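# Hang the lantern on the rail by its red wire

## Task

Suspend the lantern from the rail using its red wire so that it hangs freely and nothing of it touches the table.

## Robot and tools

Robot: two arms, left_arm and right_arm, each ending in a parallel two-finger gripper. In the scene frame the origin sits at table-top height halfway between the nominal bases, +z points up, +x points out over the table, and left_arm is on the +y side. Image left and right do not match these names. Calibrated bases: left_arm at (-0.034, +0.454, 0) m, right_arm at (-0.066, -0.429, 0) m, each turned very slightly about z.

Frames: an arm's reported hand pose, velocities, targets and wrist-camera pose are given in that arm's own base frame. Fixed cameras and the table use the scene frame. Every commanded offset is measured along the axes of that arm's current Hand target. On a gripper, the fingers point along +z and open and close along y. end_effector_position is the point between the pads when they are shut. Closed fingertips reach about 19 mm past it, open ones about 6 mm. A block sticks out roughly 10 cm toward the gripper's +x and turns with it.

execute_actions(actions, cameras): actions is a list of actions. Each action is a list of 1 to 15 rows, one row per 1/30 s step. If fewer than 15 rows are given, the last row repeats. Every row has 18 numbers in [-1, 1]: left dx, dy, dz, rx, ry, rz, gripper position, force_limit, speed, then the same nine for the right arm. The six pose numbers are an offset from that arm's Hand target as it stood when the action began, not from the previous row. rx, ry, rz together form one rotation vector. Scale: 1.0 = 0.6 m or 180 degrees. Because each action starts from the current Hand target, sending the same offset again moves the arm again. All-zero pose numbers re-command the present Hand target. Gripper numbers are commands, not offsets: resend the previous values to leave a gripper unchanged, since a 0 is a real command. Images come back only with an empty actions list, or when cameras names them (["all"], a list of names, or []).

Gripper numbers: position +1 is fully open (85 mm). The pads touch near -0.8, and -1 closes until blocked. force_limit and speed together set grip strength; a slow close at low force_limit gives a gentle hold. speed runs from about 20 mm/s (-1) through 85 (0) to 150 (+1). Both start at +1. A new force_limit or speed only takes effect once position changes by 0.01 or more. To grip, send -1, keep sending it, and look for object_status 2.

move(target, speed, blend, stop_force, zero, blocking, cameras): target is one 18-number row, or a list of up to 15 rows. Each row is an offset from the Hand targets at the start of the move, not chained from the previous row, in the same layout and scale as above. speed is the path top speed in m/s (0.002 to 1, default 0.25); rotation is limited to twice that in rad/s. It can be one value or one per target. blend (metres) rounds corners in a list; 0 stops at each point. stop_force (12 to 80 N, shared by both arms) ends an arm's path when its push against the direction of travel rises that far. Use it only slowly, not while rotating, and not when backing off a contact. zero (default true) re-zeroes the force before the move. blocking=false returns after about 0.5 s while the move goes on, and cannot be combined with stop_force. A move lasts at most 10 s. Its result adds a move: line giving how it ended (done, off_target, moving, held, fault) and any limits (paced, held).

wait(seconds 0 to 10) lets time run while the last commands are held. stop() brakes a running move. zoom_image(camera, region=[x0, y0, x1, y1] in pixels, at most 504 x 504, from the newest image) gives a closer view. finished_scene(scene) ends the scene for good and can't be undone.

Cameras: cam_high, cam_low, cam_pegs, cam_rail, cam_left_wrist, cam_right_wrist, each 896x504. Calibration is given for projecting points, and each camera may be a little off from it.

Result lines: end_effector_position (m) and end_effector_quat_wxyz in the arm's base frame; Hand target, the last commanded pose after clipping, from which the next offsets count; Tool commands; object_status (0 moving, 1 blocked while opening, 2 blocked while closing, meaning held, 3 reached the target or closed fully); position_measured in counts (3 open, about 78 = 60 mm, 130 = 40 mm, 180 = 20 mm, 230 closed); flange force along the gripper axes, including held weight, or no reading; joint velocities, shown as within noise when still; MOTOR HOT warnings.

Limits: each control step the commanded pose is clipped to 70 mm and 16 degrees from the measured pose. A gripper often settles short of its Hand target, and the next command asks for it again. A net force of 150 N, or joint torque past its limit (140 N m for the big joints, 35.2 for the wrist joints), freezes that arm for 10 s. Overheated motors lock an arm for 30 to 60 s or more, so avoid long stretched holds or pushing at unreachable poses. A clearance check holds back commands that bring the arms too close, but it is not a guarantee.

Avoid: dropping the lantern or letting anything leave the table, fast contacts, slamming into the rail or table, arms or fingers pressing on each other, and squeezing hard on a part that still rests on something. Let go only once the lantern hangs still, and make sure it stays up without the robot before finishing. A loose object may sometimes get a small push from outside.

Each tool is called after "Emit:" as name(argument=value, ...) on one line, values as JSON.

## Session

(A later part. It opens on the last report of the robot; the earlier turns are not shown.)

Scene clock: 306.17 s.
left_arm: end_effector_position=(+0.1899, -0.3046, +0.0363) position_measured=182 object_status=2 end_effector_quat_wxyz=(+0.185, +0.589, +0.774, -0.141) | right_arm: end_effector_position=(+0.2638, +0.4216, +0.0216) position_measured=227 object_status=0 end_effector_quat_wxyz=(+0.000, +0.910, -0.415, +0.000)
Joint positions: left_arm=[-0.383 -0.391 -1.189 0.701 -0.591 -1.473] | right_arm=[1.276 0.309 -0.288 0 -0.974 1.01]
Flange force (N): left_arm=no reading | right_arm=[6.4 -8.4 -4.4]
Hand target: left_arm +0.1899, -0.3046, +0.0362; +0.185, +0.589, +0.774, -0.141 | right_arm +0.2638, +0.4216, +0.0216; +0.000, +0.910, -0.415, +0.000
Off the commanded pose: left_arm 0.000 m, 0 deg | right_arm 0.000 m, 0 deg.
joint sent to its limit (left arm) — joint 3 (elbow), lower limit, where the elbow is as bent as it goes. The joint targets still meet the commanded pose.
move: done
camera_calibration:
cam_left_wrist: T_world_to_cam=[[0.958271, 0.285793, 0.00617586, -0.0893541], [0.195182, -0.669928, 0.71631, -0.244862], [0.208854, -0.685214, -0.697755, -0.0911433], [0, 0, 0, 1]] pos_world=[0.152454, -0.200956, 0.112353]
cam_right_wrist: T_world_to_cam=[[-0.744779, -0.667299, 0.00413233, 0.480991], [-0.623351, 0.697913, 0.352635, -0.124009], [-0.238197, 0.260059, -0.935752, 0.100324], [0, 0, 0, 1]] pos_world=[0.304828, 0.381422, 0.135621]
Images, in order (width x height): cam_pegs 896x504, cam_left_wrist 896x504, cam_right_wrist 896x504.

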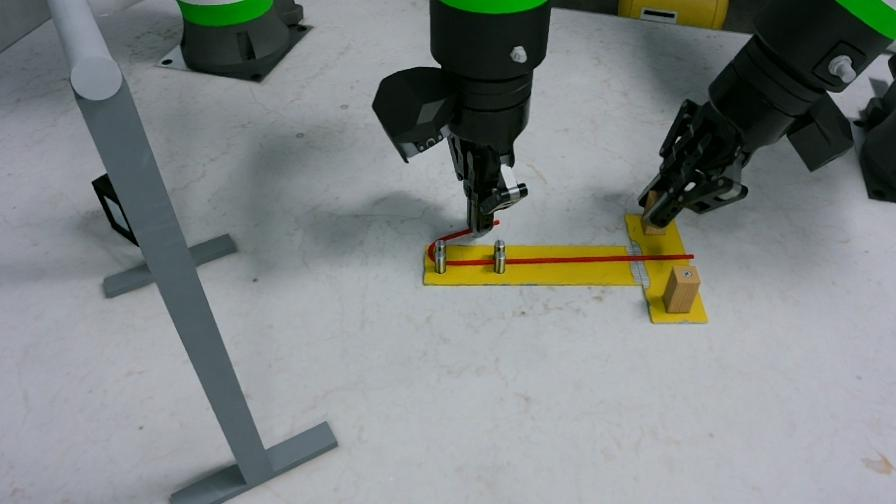

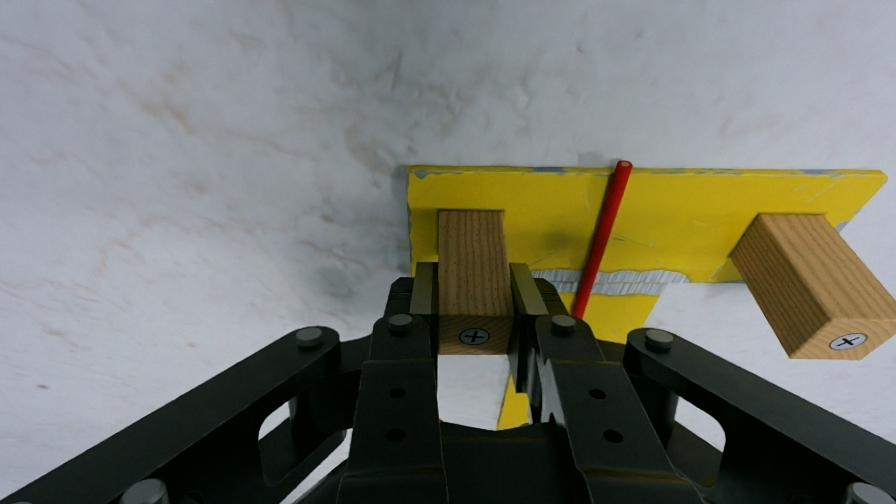

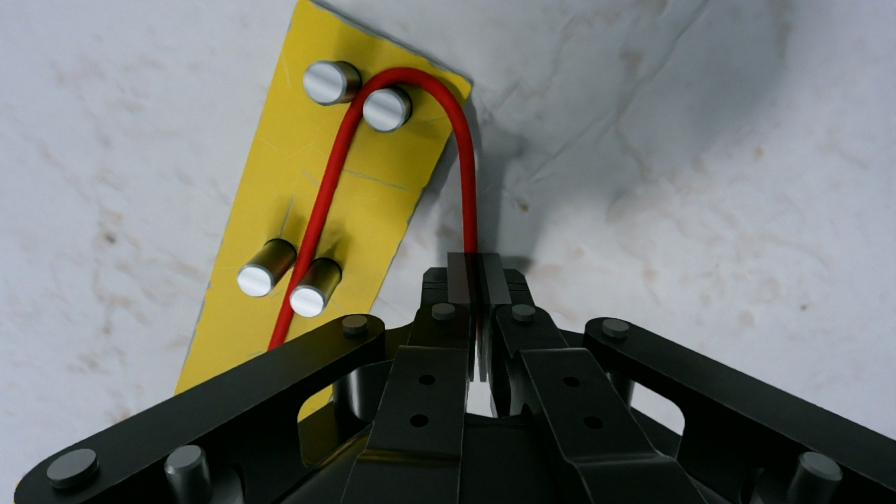

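Emit:
move(target=[0,0,0,0,0,0,-1,0,-1,0.1146,0.0501,0,0,0,0,-1,0,-1], speed=0.05, cameras=["cam_right_wrist","cam_pegs"])

Scene clock: 310.83 s.
left_arm: end_effector_position=(+0.1899, -0.3046, +0.0363) position_measured=182 object_status=2 end_effector_quat_wxyz=(+0.185, +0.589, +0.774, -0.141) | right_arm: end_effector_position=(+0.2862, +0.3500, +0.0216) position_measured=227 object_status=2 end_effector_quat_wxyz=(+0.000, +0.910, -0.415, +0.000)
Joint positions: left_arm=[-0.383 -0.391 -1.189 0.701 -0.591 -1.473] | right_arm=[1.177 0.208 -0.418 0 -0.945 1.109]
Flange force (N): left_arm=no reading | right_arm=[6.0 -4.4 -3.2]
Hand target: left_arm +0.1899, -0.3046, +0.0362; +0.185, +0.589, +0.774, -0.141 | right_arm +0.2862, +0.3500, +0.0216; +0.000, +0.910, -0.415, +0.000
Off the commanded pose: left_arm 0.000 m, 0 deg | right_arm 0.000 m, 0 deg.
joint sent to its limit (left arm) — joint 3 (elbow), lower limit, where the elbow is as bent as it goes. The joint targets still meet the commanded pose.
move: done
camera_calibration:
cam_right_wrist: T_world_to_cam=[[-0.744763, -0.667316, 0.00419486, 0.449887], [-0.623368, 0.697931, 0.352569, -0.0601021], [-0.238203, 0.259966, -0.935776, 0.124408], [0, 0, 0, 1]] pos_world=[0.327228, 0.309822, 0.135721]
Images, in order (width x height): cam_pegs 896x504, cam_right_wrist 896x504.

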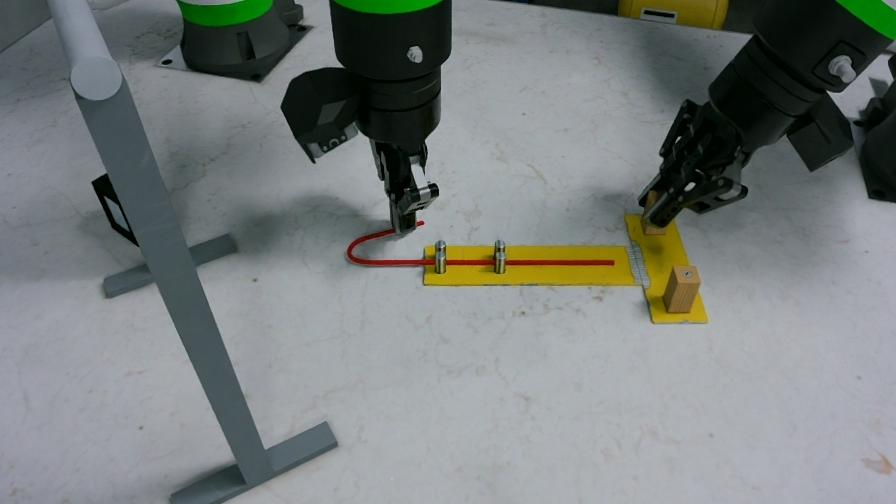

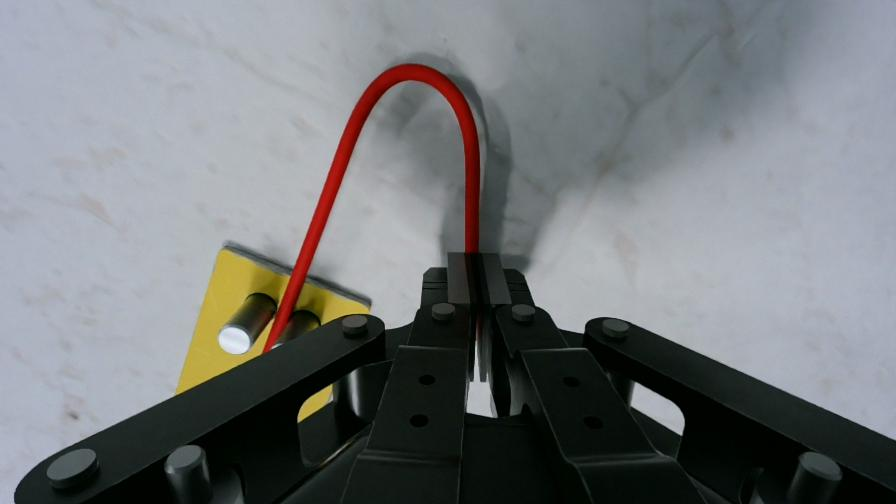

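Emit:
move(target=[[0,0,0,0,0,0,-1,0,-1,0,0,0,0,0,0,-0.4,0,-0.3],[0,0,0,0,0,0,-1,0,-1,0,0,-0.12,0,0,0,-0.4,0,-0.3],[0,0,0,0,0,0,-1,0,-1,-0.2195,-0.1258,-0.12,0,0,0.132,-0.8,0,0]], speed=[0.05,0.1,0.15], cameras=["cam_right_wrist","cam_pegs"])

Scene clock: 324.43 s.
left_arm: end_effector_position=(+0.1899, -0.3046, +0.0363) position_measured=182 object_status=2 end_effector_quat_wxyz=(+0.185, +0.589, +0.774, -0.141) | right_arm: end_effector_position=(+0.2568, +0.4989, +0.0935) position_measured=229 object_status=0 end_effector_quat_wxyz=(+0.000, +0.805, -0.593, +0.000)
Joint positions: left_arm=[-0.383 -0.391 -1.189 0.701 -0.591 -1.473] | right_arm=[1.329 0.368 -0.017 0 -1.186 0.542]
Flange force (N): left_arm=no reading | right_arm=[2.2 -5.1 -3.5]
Hand target: left_arm +0.1899, -0.3046, +0.0362; +0.185, +0.589, +0.774, -0.141 | right_arm +0.2568, +0.4989, +0.0935; +0.000, +0.805, -0.593, +0.000
Off the commanded pose: left_arm 0.000 m, 0 deg | right_arm 0.000 m, 0 deg.
joint sent to its limit (left arm) — joint 3 (elbow), lower limit, where the elbow is as bent as it goes. The joint targets still meet the commanded pose.
move: done
camera_calibration:
cam_right_wrist: T_world_to_cam=[[-0.950509, -0.310672, 0.00398897, 0.401993], [-0.289396, 0.889939, 0.352503, -0.389302], [-0.113063, 0.333903, -0.935802, 0.0769323], [0, 0, 0, 1]] pos_world=[0.278134, 0.445655, 0.20762]
Images, in order (width x height): cam_pegs 896x504, cam_right_wrist 896x504.

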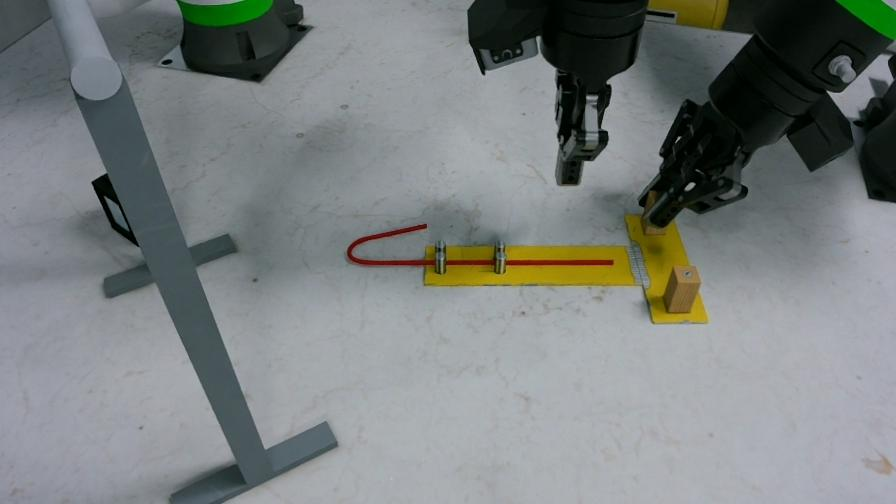

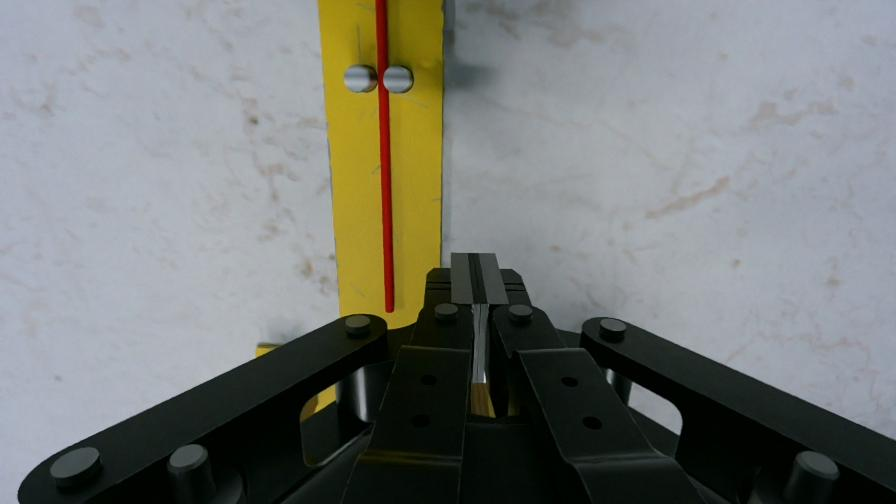

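Emit:
move(target=[0,0,0,0,0,0,-1,0,-1,-0.0117,-0.0482,0.075,0,0,0,-0.376,0,0], speed=0.15, cameras=["cam_right_wrist"])

Emit:
move(target=[0,0,0,0,0,0,-1,0,-1,0,0,0.0412,0,0,0,-0.376,0,0], speed=0.02, stop_force=12, cameras=["cam_right_wrist","cam_pegs"])

Scene clock: 340.77 s.
left_arm: end_effector_position=(+0.1899, -0.3046, +0.0363) position_measured=182 object_status=2 end_effector_quat_wxyz=(+0.185, +0.589, +0.774, -0.141) | right_arm: end_effector_position=(+0.2824, +0.5142, +0.0486) position_measured=176 object_status=3 end_effector_quat_wxyz=(+0.000, +0.805, -0.593, +0.000)
Joint positions: left_arm=[-0.383 -0.391 -1.189 0.701 -0.591 -1.473] | right_arm=[1.292 0.471 0.015 0 -1.115 0.579]
Flange force (N): left_arm=no reading | right_arm=[2.3 -5.0 -3.0]
Hand target: left_arm +0.1899, -0.3046, +0.0362; +0.185, +0.589, +0.774, -0.141 | right_arm +0.2824, +0.5142, +0.0485; +0.000, +0.805, -0.593, +0.000
Off the commanded pose: left_arm 0.000 m, 0 deg | right_arm 0.000 m, 0 deg.
joint sent to its limit (left arm) — joint 3 (elbow), lower limit, where the elbow is as bent as it goes. The joint targets still meet the commanded pose.
move: done
camera_calibration:
cam_right_wrist: T_world_to_cam=[[-0.950492, -0.310724, 0.00386643, 0.431266], [-0.289489, 0.889919, 0.352476, -0.379516], [-0.112964, 0.333907, -0.935813, 0.0326097], [0, 0, 0, 1]] pos_world=[0.303734, 0.460855, 0.162619]
Images, in order (width x height): cam_right_wrist 896x504.

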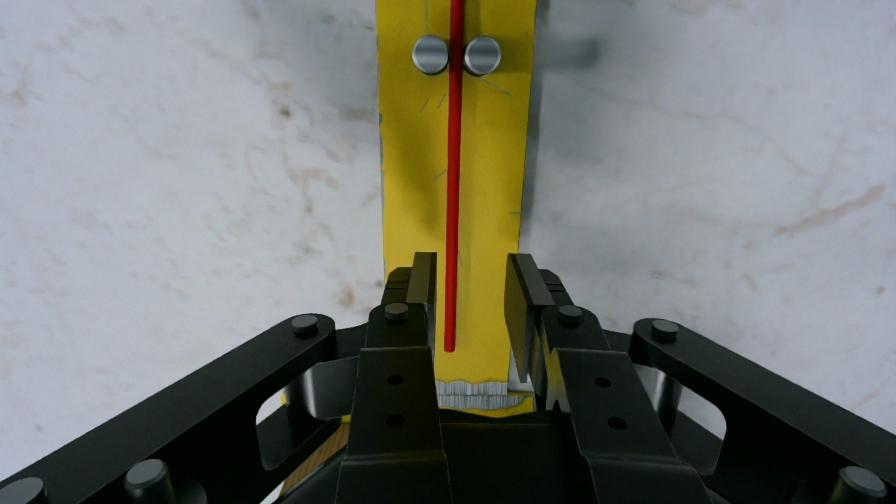

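Scene clock: 342.60 s.
left_arm: end_effector_position=(+0.1899, -0.3046, +0.0363) position_measured=182 object_status=2 end_effector_quat_wxyz=(+0.185, +0.589, +0.774, -0.141) | right_arm: end_effector_position=(+0.2824, +0.5142, +0.0238) position_measured=176 object_status=3 end_effector_quat_wxyz=(+0.000, +0.805, -0.593, +0.000)
Joint positions: left_arm=[-0.383 -0.391 -1.189 0.701 -0.591 -1.473] | right_arm=[1.292 0.499 -0.008 0 -1.064 0.579]
Flange force (N): left_arm=no reading | right_arm=[2.2 -5.1 -3.4]
Hand target: left_arm +0.1899, -0.3046, +0.0362; +0.185, +0.589, +0.774, -0.141 | right_arm +0.2824, +0.5142, +0.0238; +0.000, +0.805, -0.593, +0.000
Off the commanded pose: left_arm 0.000 m, 0 deg | right_arm 0.000 m, 0 deg.
joint sent to its limit (left arm) — joint 3 (elbow), lower limit, where the elbow is as bent as it goes. The joint targets still meet the commanded pose.
move: done
camera_calibration:
cam_right_wrist: T_world_to_cam=[[-0.950509, -0.310672, 0.00398897, 0.431231], [-0.289396, 0.889939, 0.352503, -0.37088], [-0.113063, 0.333903, -0.935802, 0.00951466], [0, 0, 0, 1]] pos_world=[0.303634, 0.460855, 0.13792]
Images, in order (width x height): cam_pegs 896x504, cam_right_wrist 896x504.

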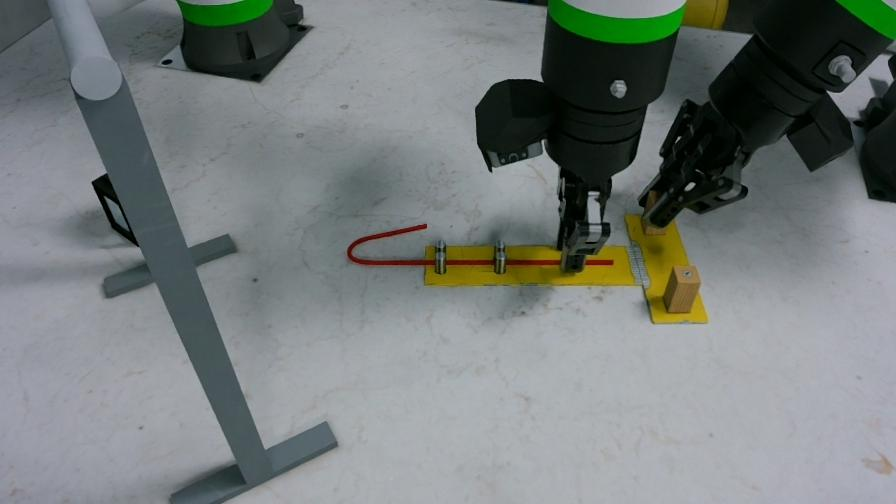

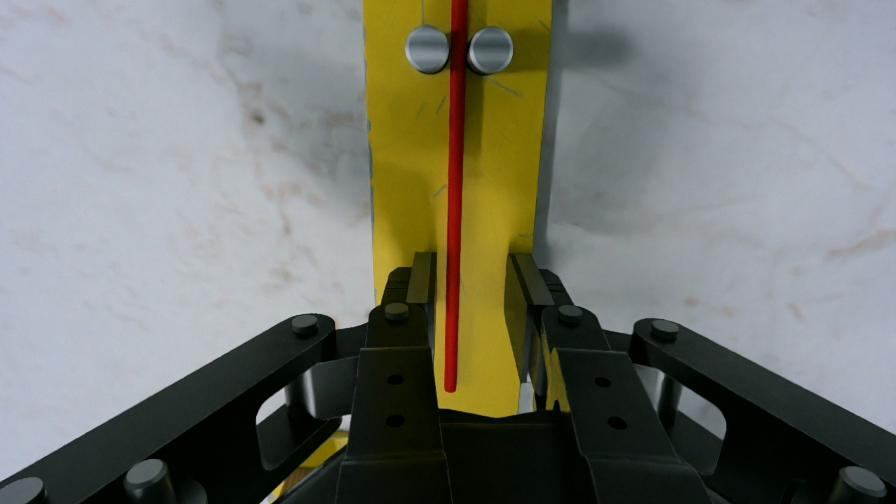

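Emit:
move(target=[0,0,0,0,0,0,-1,0,-1,0,-0.0067,0,0,0,0,-0.376,0,0], speed=0.05)

Emit:
move(target=[0,0,0,0,0,0,-1,0,-1,0,0,0.0078,0,0,0,-0.376,0,0], speed=0.006, stop_force=12)

Scene clock: 347.37 s.
left_arm: end_effector_position=(+0.1899, -0.3046, +0.0363) position_measured=182 object_status=2 end_effector_quat_wxyz=(+0.185, +0.589, +0.774, -0.141) | right_arm: end_effector_position=(+0.2862, +0.5154, +0.0238) position_measured=176 object_status=3 end_effector_quat_wxyz=(+0.000, +0.805, -0.593, +0.000)
Joint positions: left_arm=[-0.383 -0.391 -1.189 0.701 -0.591 -1.473] | right_arm=[1.286 0.506 0.002 0 -1.068 0.585]
Flange force (N): left_arm=no reading | right_arm=[2.3 -5.0 -3.2]
Hand target: left_arm +0.1899, -0.3046, +0.0362; +0.185, +0.589, +0.774, -0.141 | right_arm +0.2862, +0.5154, +0.0238; +0.000, +0.805, -0.593, +0.000
Off the commanded pose: left_arm 0.000 m, 0 deg | right_arm 0.000 m, 0 deg.
joint sent to its limit (left arm) — joint 3 (elbow), lower limit, where the elbow is as bent as it goes. The joint targets still meet the commanded pose.
move: done

Scene clock: 348.13 s.
left_arm: end_effector_position=(+0.1899, -0.3046, +0.0363) position_measured=182 object_status=2 end_effector_quat_wxyz=(+0.185, +0.589, +0.774, -0.141) | right_arm: end_effector_position=(+0.2863, +0.5155, +0.0227) position_measured=176 object_status=3 end_effector_quat_wxyz=(+0.000, +0.805, -0.593, +0.000)
Joint positions: left_arm=[-0.383 -0.391 -1.189 0.701 -0.591 -1.473] | right_arm=[1.286 0.507 0.001 0 -1.065 0.585]
Flange force (N): left_arm=no reading | right_arm=[5.5 2.9 -26.2]
Hand target: left_arm +0.1899, -0.3046, +0.0362; +0.185, +0.589, +0.774, -0.141 | right_arm +0.2863, +0.5155, +0.0227; +0.000, +0.805, -0.593, +0.000 (not the last commanded pose)
Off the commanded pose: left_arm 0.000 m, 0 deg | right_arm 0.004 m, 0 deg.
joint sent to its limit (left arm) — joint 3 (elbow), lower limit, where the elbow is as bent as it goes. The joint targets still meet the commanded pose.
move: contact (right_arm)

Emit:
move(target=[[0,0,0,0,0,0,-1,0,-1,0,0,-0.004,0,0,0,-0.376,0,-1],[0,0,0,0,0,0,-1,0,-1,0,0,-0.0042,0,0,0,-1,0,-1]], speed=0.05, cameras=["cam_right_wrist"])

Scene clock: 353.93 s.
left_arm: end_effector_position=(+0.1899, -0.3046, +0.0363) position_measured=182 object_status=2 end_effector_quat_wxyz=(+0.185, +0.589, +0.774, -0.141) | right_arm: end_effector_position=(+0.2863, +0.5155, +0.0253) position_measured=228 object_status=0 end_effector_quat_wxyz=(+0.000, +0.805, -0.593, +0.000)
Joint positions: left_arm=[-0.383 -0.391 -1.189 0.701 -0.591 -1.473] | right_arm=[1.286 0.504 0.003 0 -1.07 0.585]
Flange force (N): left_arm=no reading | right_arm=[2.8 -5.8 -6.5]
Hand target: left_arm +0.1899, -0.3046, +0.0362; +0.185, +0.589, +0.774, -0.141 | right_arm +0.2863, +0.5155, +0.0252; +0.000, +0.805, -0.593, +0.000
Off the commanded pose: left_arm 0.000 m, 0 deg | right_arm 0.000 m, 0 deg.
joint sent to its limit (left arm) — joint 3 (elbow), lower limit, where the elbow is as bent as it goes. The joint targets still meet the commanded pose.
move: done
camera_calibration:
cam_right_wrist: T_world_to_cam=[[-0.950501, -0.3107, 0.00370864, 0.435386], [-0.289498, 0.889848, 0.352649, -0.371348], [-0.112868, 0.33412, -0.935748, 0.0106635], [0, 0, 0, 1]] pos_world=[0.307534, 0.462155, 0.139319]
Images, in order (width x height): cam_right_wrist 896x504.

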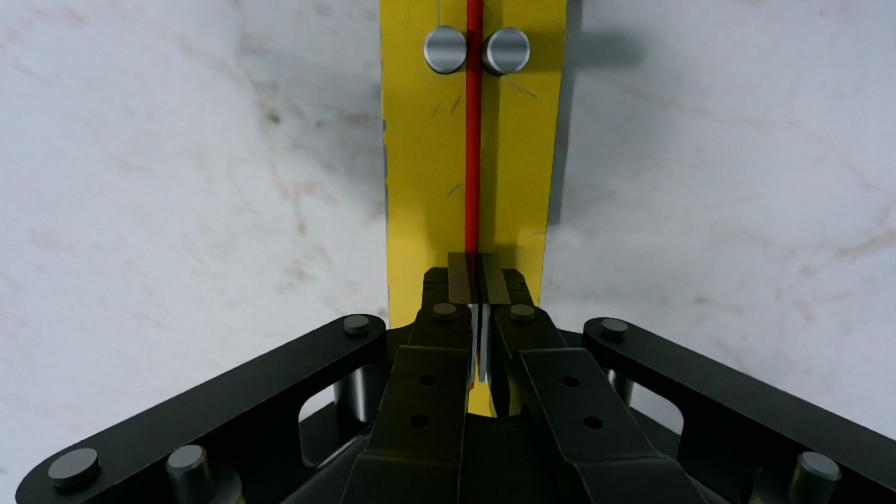

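Emit:
move(target=[[0,0,0,0,0,0,-1,0,-1,0,0,-0.0067,0,0,0,-1,0,-1],[0,0,0,0,0,0,-1,0,-1,0.0062,-0.0348,-0.0067,0,0,0.1111,-1,0,-1],[0,0,0,0,0,0,-1,0,-1,0.023,-0.064,-0.0067,0,0,0.2222,-1,0,-1],[0,0,0,0,0,0,-1,0,-1,0.0478,-0.085,-0.0067,0,0,0.3333,-1,0,-1]], speed=0.1, blend=[0,0.005,0.005,0], cameras=["cam_right_wrist","cam_pegs"])

Scene clock: 371.93 s.
left_arm: end_effector_position=(+0.1899, -0.3046, +0.0363) position_measured=182 object_status=2 end_effector_quat_wxyz=(+0.185, +0.589, +0.774, -0.141) | right_arm: end_effector_position=(+0.3435, +0.5032, +0.0293) position_measured=228 object_status=2 end_effector_quat_wxyz=(+0.000, -0.401, +0.916, +0.000)
Joint positions: left_arm=[-0.383 -0.391 -1.189 0.701 -0.591 -1.473] | right_arm=[1.187 0.543 0.073 0 -1.102 -0.363]
Flange force (N): left_arm=no reading | right_arm=[-3.6 -0.9 -2.7]
Hand target: left_arm +0.1899, -0.3046, +0.0362; +0.185, +0.589, +0.774, -0.141 | right_arm +0.3435, +0.5032, +0.0293; +0.000, -0.401, +0.916, +0.000
Off the commanded pose: left_arm 0.000 m, 0 deg | right_arm 0.000 m, 0 deg.
joint sent to its limit (left arm) — joint 3 (elbow), lower limit, where the elbow is as bent as it goes. The joint targets still meet the commanded pose.
move: done
camera_calibration:
cam_right_wrist: T_world_to_cam=[[-0.7444, 0.667726, 0.00338744, -0.0771828], [0.625665, 0.695719, 0.352872, -0.561886], [0.233265, 0.264798, -0.935665, -0.0590136], [0, 0, 0, 1]] pos_world=[0.307863, 0.458078, 0.143319]
Images, in order (width x height): cam_pegs 896x504, cam_right_wrist 896x504.

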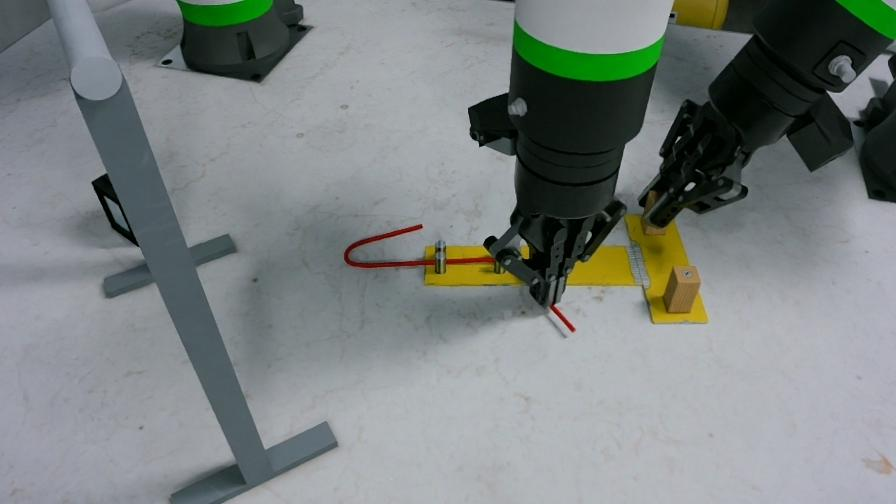

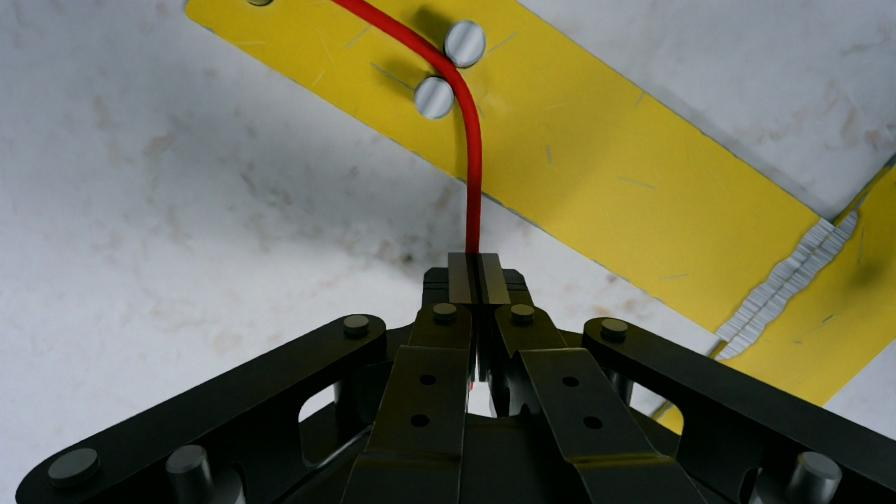

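Emit:
move(target=[[0,0,0,0,0,0,-1,0,-1,0.0053,-0.0303,0,0,0,0.1111,-1,0,-1],[0,0,0,0,0,0,-1,0,-1,0.02,-0.056,0,0,0,0.2222,-1,0,-1],[0,0,0,0,0,0,-1,0,-1,0.0415,-0.074,0,0,0,0.3333,-1,0,-1],[0,0,0,0,0,0,-1,0,-1,0.0665,-0.0832,0,0,0,0.4444,-1,0,-1],[0,0,0,0,0,0,-1,0,-1,0.0917,-0.0833,0,0,0,0.5556,-1,0,-1]], speed=0.13, blend=[0.005,0.005,0.005,0.005,0], cameras=["cam_right_wrist","cam_pegs","cam_left_wrist"])

Scene clock: 384.93 s.
left_arm: end_effector_position=(+0.1899, -0.3046, +0.0363) position_measured=182 object_status=2 end_effector_quat_wxyz=(+0.185, +0.589, +0.774, -0.141) | right_arm: end_effector_position=(+0.3428, +0.4289, +0.0293) position_measured=228 object_status=2 end_effector_quat_wxyz=(+0.000, +0.444, +0.896, +0.000)
Joint positions: left_arm=[-0.383 -0.391 -1.189 0.701 -0.591 -1.473] | right_arm=[1.136 0.41 -0.125 0 -1.036 -2.057]
Flange force (N): left_arm=no reading | right_arm=[-9.1 13.7 -2.7]
Hand target: left_arm +0.1899, -0.3046, +0.0362; +0.185, +0.589, +0.774, -0.141 | right_arm +0.3428, +0.4289, +0.0293; +0.000, +0.444, +0.896, +0.000
Off the commanded pose: left_arm 0.000 m, 0 deg | right_arm 0.000 m, 0 deg.
joint sent to its limit (left arm) — joint 3 (elbow), lower limit, where the elbow is as bent as it goes. The joint targets still meet the commanded pose.
move: done
camera_calibration:
cam_left_wrist: T_world_to_cam=[[0.958271, 0.285793, 0.00617586, -0.0893541], [0.195182, -0.669928, 0.71631, -0.244862], [0.208854, -0.685214, -0.697755, -0.0911433], [0, 0, 0, 1]] pos_world=[0.152454, -0.200956, 0.112353]
cam_right_wrist: T_world_to_cam=[[0.786943, 0.617015, 0.00371063, -0.531224], [0.576177, -0.736983, 0.353377, 0.12157], [0.220774, -0.27595, -0.935474, 0.197024], [0, 0, 0, 1]] pos_world=[0.304499, 0.471737, 0.143322]
Images, in order (width x height): cam_pegs 896x504, cam_left_wrist 896x504, cam_right_wrist 896x504.

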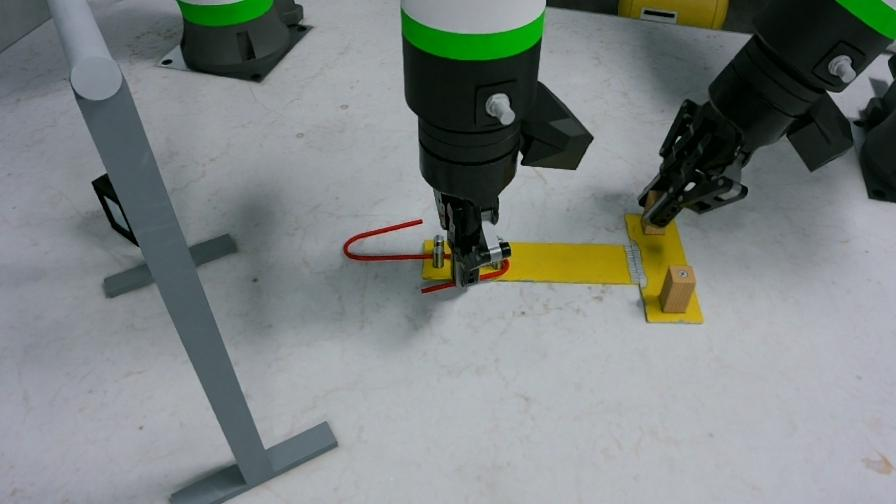

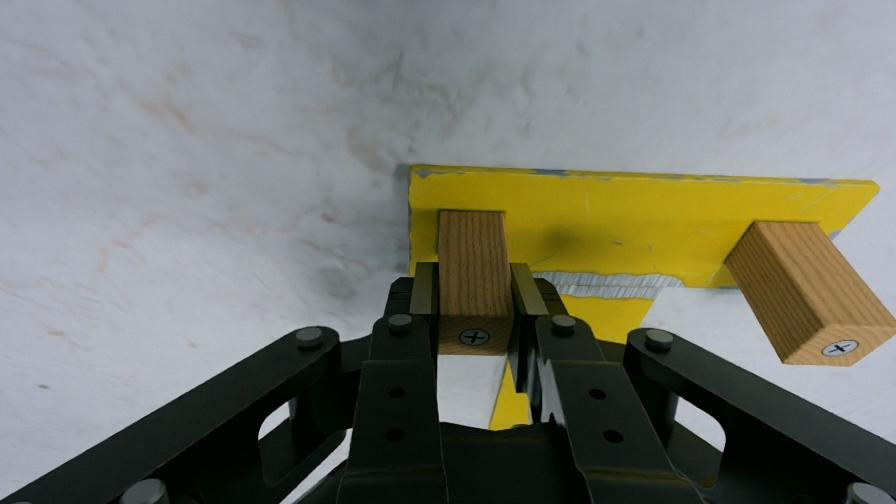

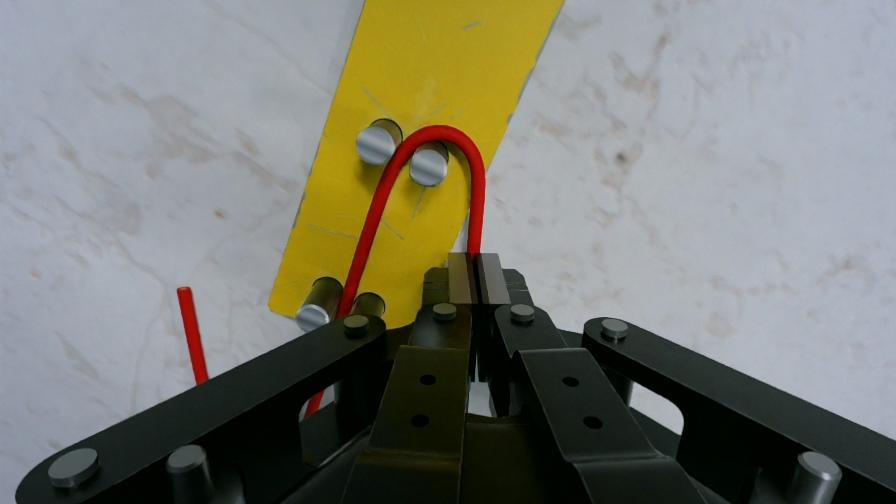

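Emit:
move(target=[[0,0,0,0,0,0,-1,0,-1,0,0,0,0,0,0,-0.55,0,-0.5],[0,0,0,0,0,0,-1,0,-1,0,0,-0.1,0,0,0,-0.55,0,-0.5],[0,0,0,0,0,0,-1,0,-1,-0.0455,-0.0705,-0.1,0,0,-0.889,-0.376,0,-0.5]], speed=[0.05,0.1,0.4], cameras=["cam_right_wrist","cam_pegs","cam_rail"])

Scene clock: 490.33 s.
left_arm: end_effector_position=(+0.1899, -0.3046, +0.0363) position_measured=182 object_status=2 end_effector_quat_wxyz=(+0.185, +0.589, +0.774, -0.141) | right_arm: end_effector_position=(+0.3256, +0.3816, +0.0893) position_measured=176 object_status=0 end_effector_quat_wxyz=(+0.000, +0.805, -0.593, +0.000)
Joint positions: left_arm=[-0.383 -0.391 -1.189 0.701 -0.591 -1.473] | right_arm=[1.127 0.234 -0.204 0 -1.133 0.745]
Flange force (N): left_arm=no reading | right_arm=[3.8 -4.5 -3.3]
Hand target: left_arm +0.1899, -0.3046, +0.0362; +0.185, +0.589, +0.774, -0.141 | right_arm +0.3256, +0.3816, +0.0893; +0.000, +0.805, -0.593, +0.000
Off the commanded pose: left_arm 0.000 m, 0 deg | right_arm 0.000 m, 0 deg.
joint sent to its limit (left arm) — joint 3 (elbow), lower limit, where the elbow is as bent as it goes. The joint targets still meet the commanded pose.
move: done
camera_calibration:
cam_right_wrist: T_world_to_cam=[[-0.950395, -0.311023, 0.00371445, 0.431062], [-0.289805, 0.88977, 0.352594, -0.263251], [-0.11297, 0.334027, -0.935769, 0.119901], [0, 0, 0, 1]] pos_world=[0.346933, 0.328253, 0.203419]
Images, in order (width x height): cam_pegs 896x504, cam_rail 896x504, cam_right_wrist 896x504.

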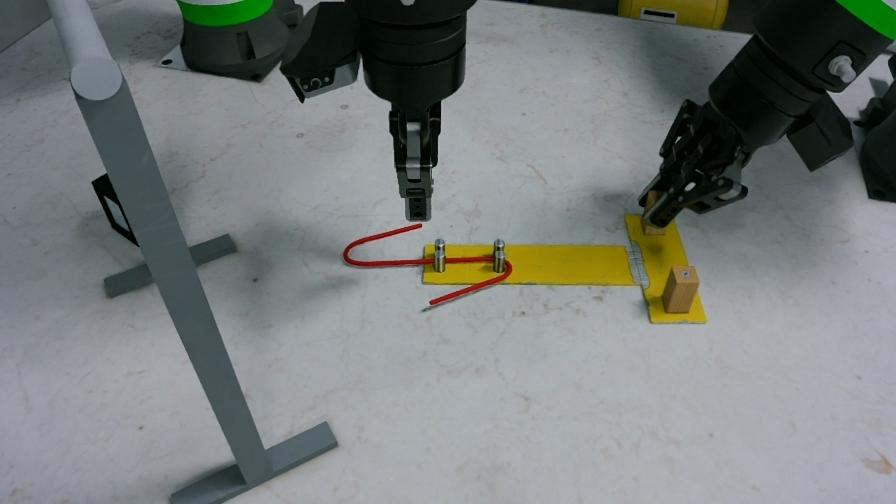

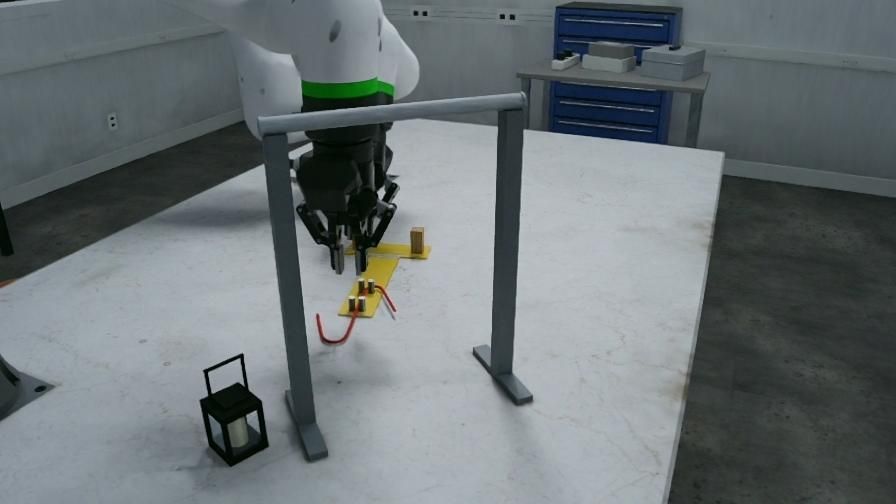

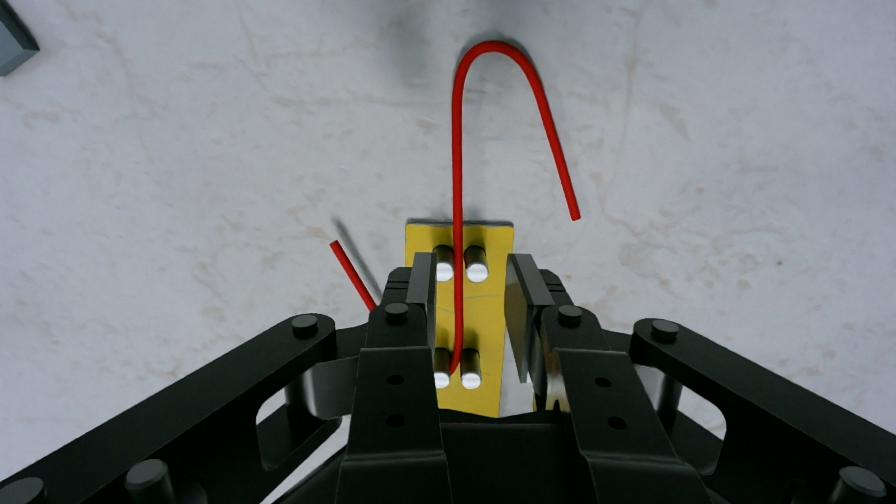

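Emit:
move(target=[[0,0,0,0,0,0,-1,0,-1,0.01,0,0.1097,0,0,0,-0.376,0,-0.5],[0,0,0,0,0,0,-1,0,-1,0.01,0,0.1097,0,0,0,-1,0,-1]], speed=[0.08,0.05], cameras=["cam_right_wrist","cam_pegs"])

Scene clock: 503.60 s.
left_arm: end_effector_position=(+0.1899, -0.3046, +0.0363) position_measured=182 object_status=2 end_effector_quat_wxyz=(+0.185, +0.589, +0.774, -0.141) | right_arm: end_effector_position=(+0.3274, +0.3758, +0.0235) position_measured=226 object_status=0 end_effector_quat_wxyz=(+0.000, +0.805, -0.593, +0.000)
Joint positions: left_arm=[-0.383 -0.391 -1.189 0.701 -0.591 -1.473] | right_arm=[1.118 0.308 -0.284 0.001 -0.979 0.753]
Flange force (N): left_arm=no reading | right_arm=[8.5 -9.5 -3.1]
Hand target: left_arm +0.1899, -0.3046, +0.0362; +0.185, +0.589, +0.774, -0.141 | right_arm +0.3274, +0.3758, +0.0235; +0.000, +0.805, -0.593, +0.000
Off the commanded pose: left_arm 0.000 m, 0 deg | right_arm 0.000 m, 0 deg.
joint sent to its limit (left arm) — joint 3 (elbow), lower limit, where the elbow is as bent as it goes. The joint targets still meet the commanded pose.
move: done
camera_calibration:
cam_right_wrist: T_world_to_cam=[[-0.950395, -0.311023, 0.00371445, 0.431214], [-0.289805, 0.88977, 0.352594, -0.234368], [-0.11297, 0.334027, -0.935769, 0.0604679], [0, 0, 0, 1]] pos_world=[0.348733, 0.322453, 0.137619]
Images, in order (width x height): cam_pegs 896x504, cam_right_wrist 896x504.

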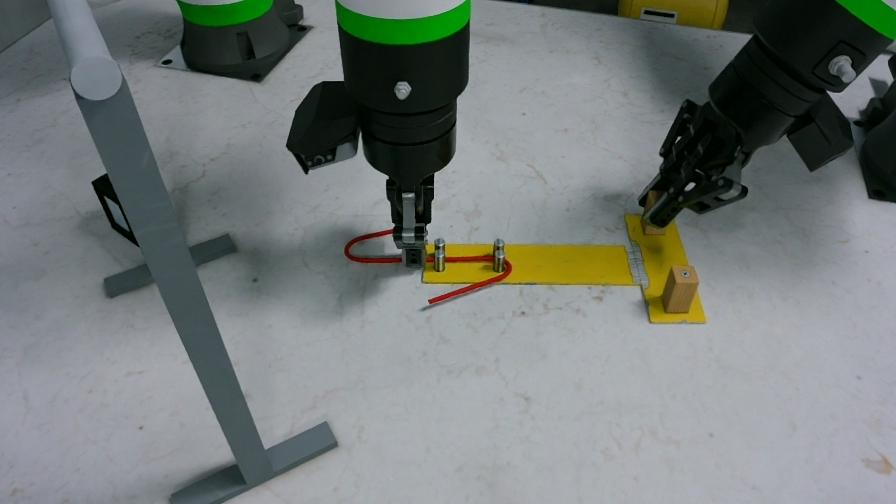

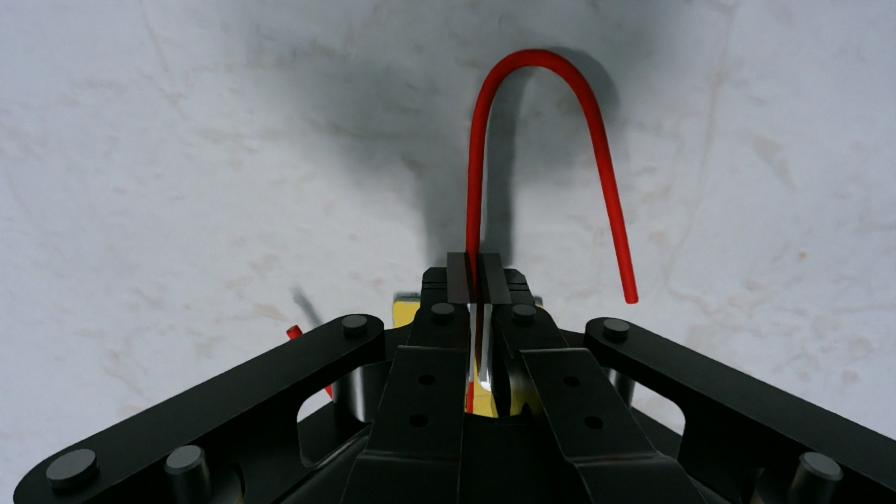

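Emit:
move(target=[[0,0,0,0,0,0,-1,0,-1,0,0,-0.06,0,0,0,-1,0,-1],[0,0,0,0,0,0,-1,0,-1,0,0,-0.33,0,0,0,-1,0,-1]], speed=[0.03,0.15], blend=[0.01,0], cameras=["cam_right_wrist","cam_pegs","cam_rail"])

Scene clock: 509.93 s.
left_arm: end_effector_position=(+0.1899, -0.3046, +0.0363) position_measured=231 object_status=0 end_effector_quat_wxyz=(+0.185, +0.589, +0.774, -0.141) | right_arm: end_effector_position=(+0.3274, +0.3759, +0.2215) position_measured=226 object_status=2 end_effector_quat_wxyz=(+0.000, +0.805, -0.593, +0.000)
Joint positions: left_arm=[-0.383 -0.391 -1.189 0.701 -0.591 -1.473] | right_arm=[1.118 0.135 0.001 0 -1.437 0.753]
Flange force (N): left_arm=no reading | right_arm=[3.9 -5.3 -1.3]
Hand target: left_arm +0.1899, -0.3046, +0.0362; +0.185, +0.589, +0.774, -0.141 | right_arm +0.3274, +0.3759, +0.2215; +0.000, +0.805, -0.593, +0.000
Off the commanded pose: left_arm 0.000 m, 0 deg | right_arm 0.000 m, 0 deg.
joint sent to its limit (left arm) — joint 3 (elbow), lower limit, where the elbow is as bent as it goes. The joint targets still meet the commanded pose.
move: done
camera_calibration:
cam_right_wrist: T_world_to_cam=[[-0.950384, -0.311055, 0.00380331, 0.430391], [-0.289802, 0.88976, 0.352621, -0.304307], [-0.113069, 0.334024, -0.935758, 0.245738], [0, 0, 0, 1]] pos_world=[0.348633, 0.322553, 0.33562]
Images, in order (width x height): cam_pegs 896x504, cam_rail 896x504, cam_right_wrist 896x504.

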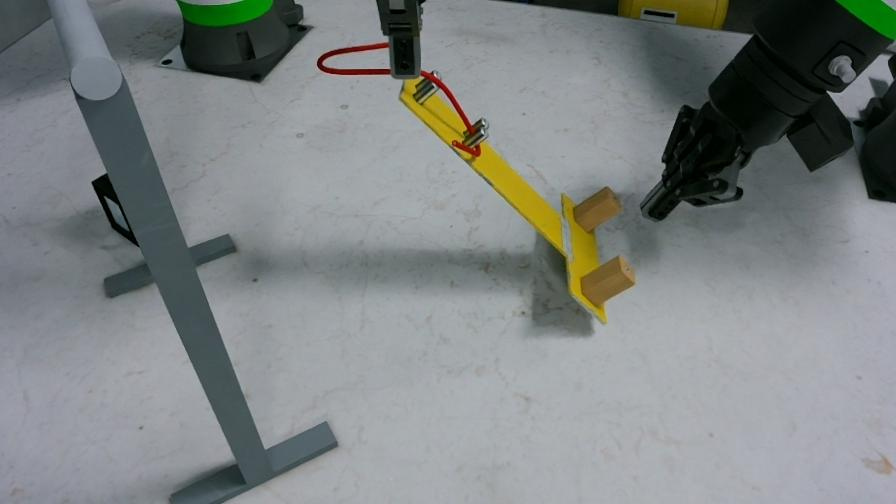

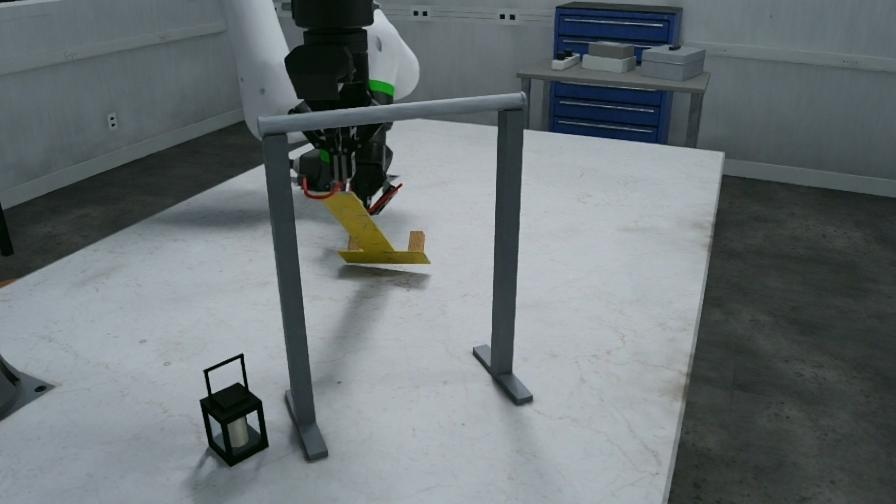

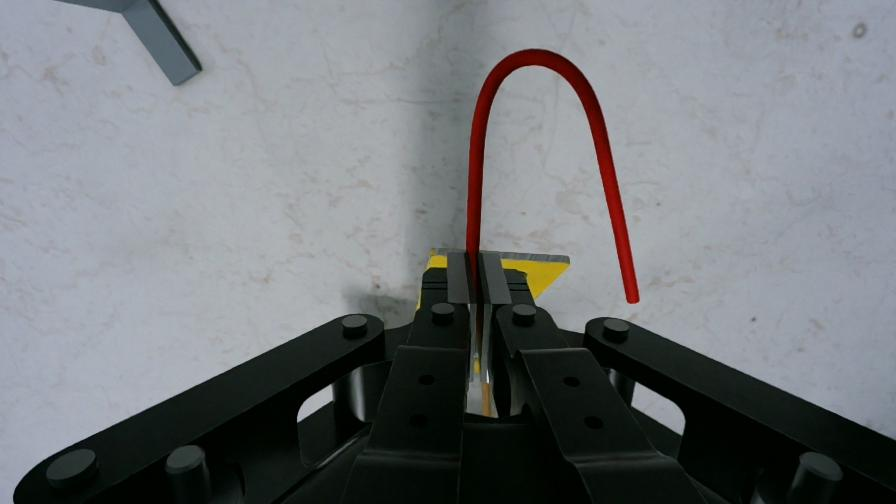

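Emit:
move(target=[0,0,-0.2,0,0,0,-1,0,-1,0,0,0,0,0,0,-1,0,-1], speed=0.1, cameras=["cam_left_wrist","cam_low"])

Scene clock: 517.17 s.
left_arm: end_effector_position=(+0.1754, -0.2522, +0.1433) position_measured=231 object_status=3 end_effector_quat_wxyz=(+0.185, +0.589, +0.774, -0.141) | right_arm: end_effector_position=(+0.3274, +0.3759, +0.2215) position_measured=226 object_status=2 end_effector_quat_wxyz=(+0.000, +0.805, -0.593, +0.000)
Joint positions: left_arm=[-0.005 -0.797 -1.051 0.483 -1.22 -1.442] | right_arm=[1.118 0.135 0.001 0 -1.437 0.753]
Flange force (N): left_arm=no reading | right_arm=[3.5 -5.2 -1.6]
Hand target: left_arm +0.1754, -0.2522, +0.1432; +0.185, +0.589, +0.774, -0.141 | right_arm +0.3274, +0.3759, +0.2215; +0.000, +0.805, -0.593, +0.000
Off the commanded pose: left_arm 0.000 m, 0 deg | right_arm 0.000 m, 0 deg.
move: done
camera_calibration:
cam_left_wrist: T_world_to_cam=[[0.958287, 0.285737, 0.00635565, -0.0910496], [0.194895, -0.669569, 0.716724, -0.283549], [0.20905, -0.685589, -0.697328, 0.0222941], [0, 0, 0, 1]] pos_world=[0.137853, -0.148555, 0.219352]
Images, in order (width x height): cam_low 896x504, cam_left_wrist 896x504.

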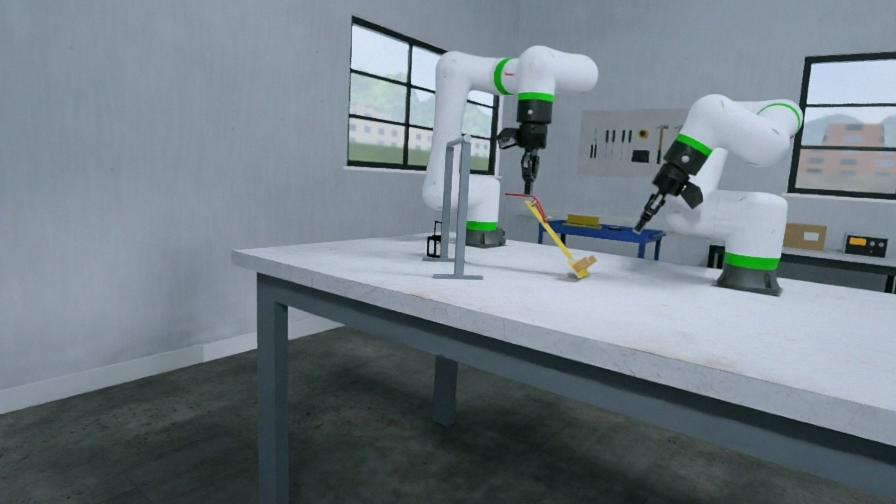

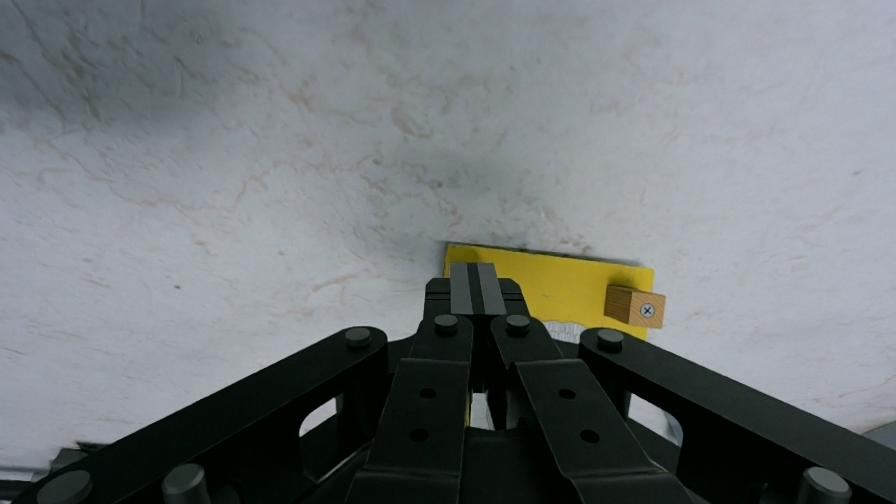

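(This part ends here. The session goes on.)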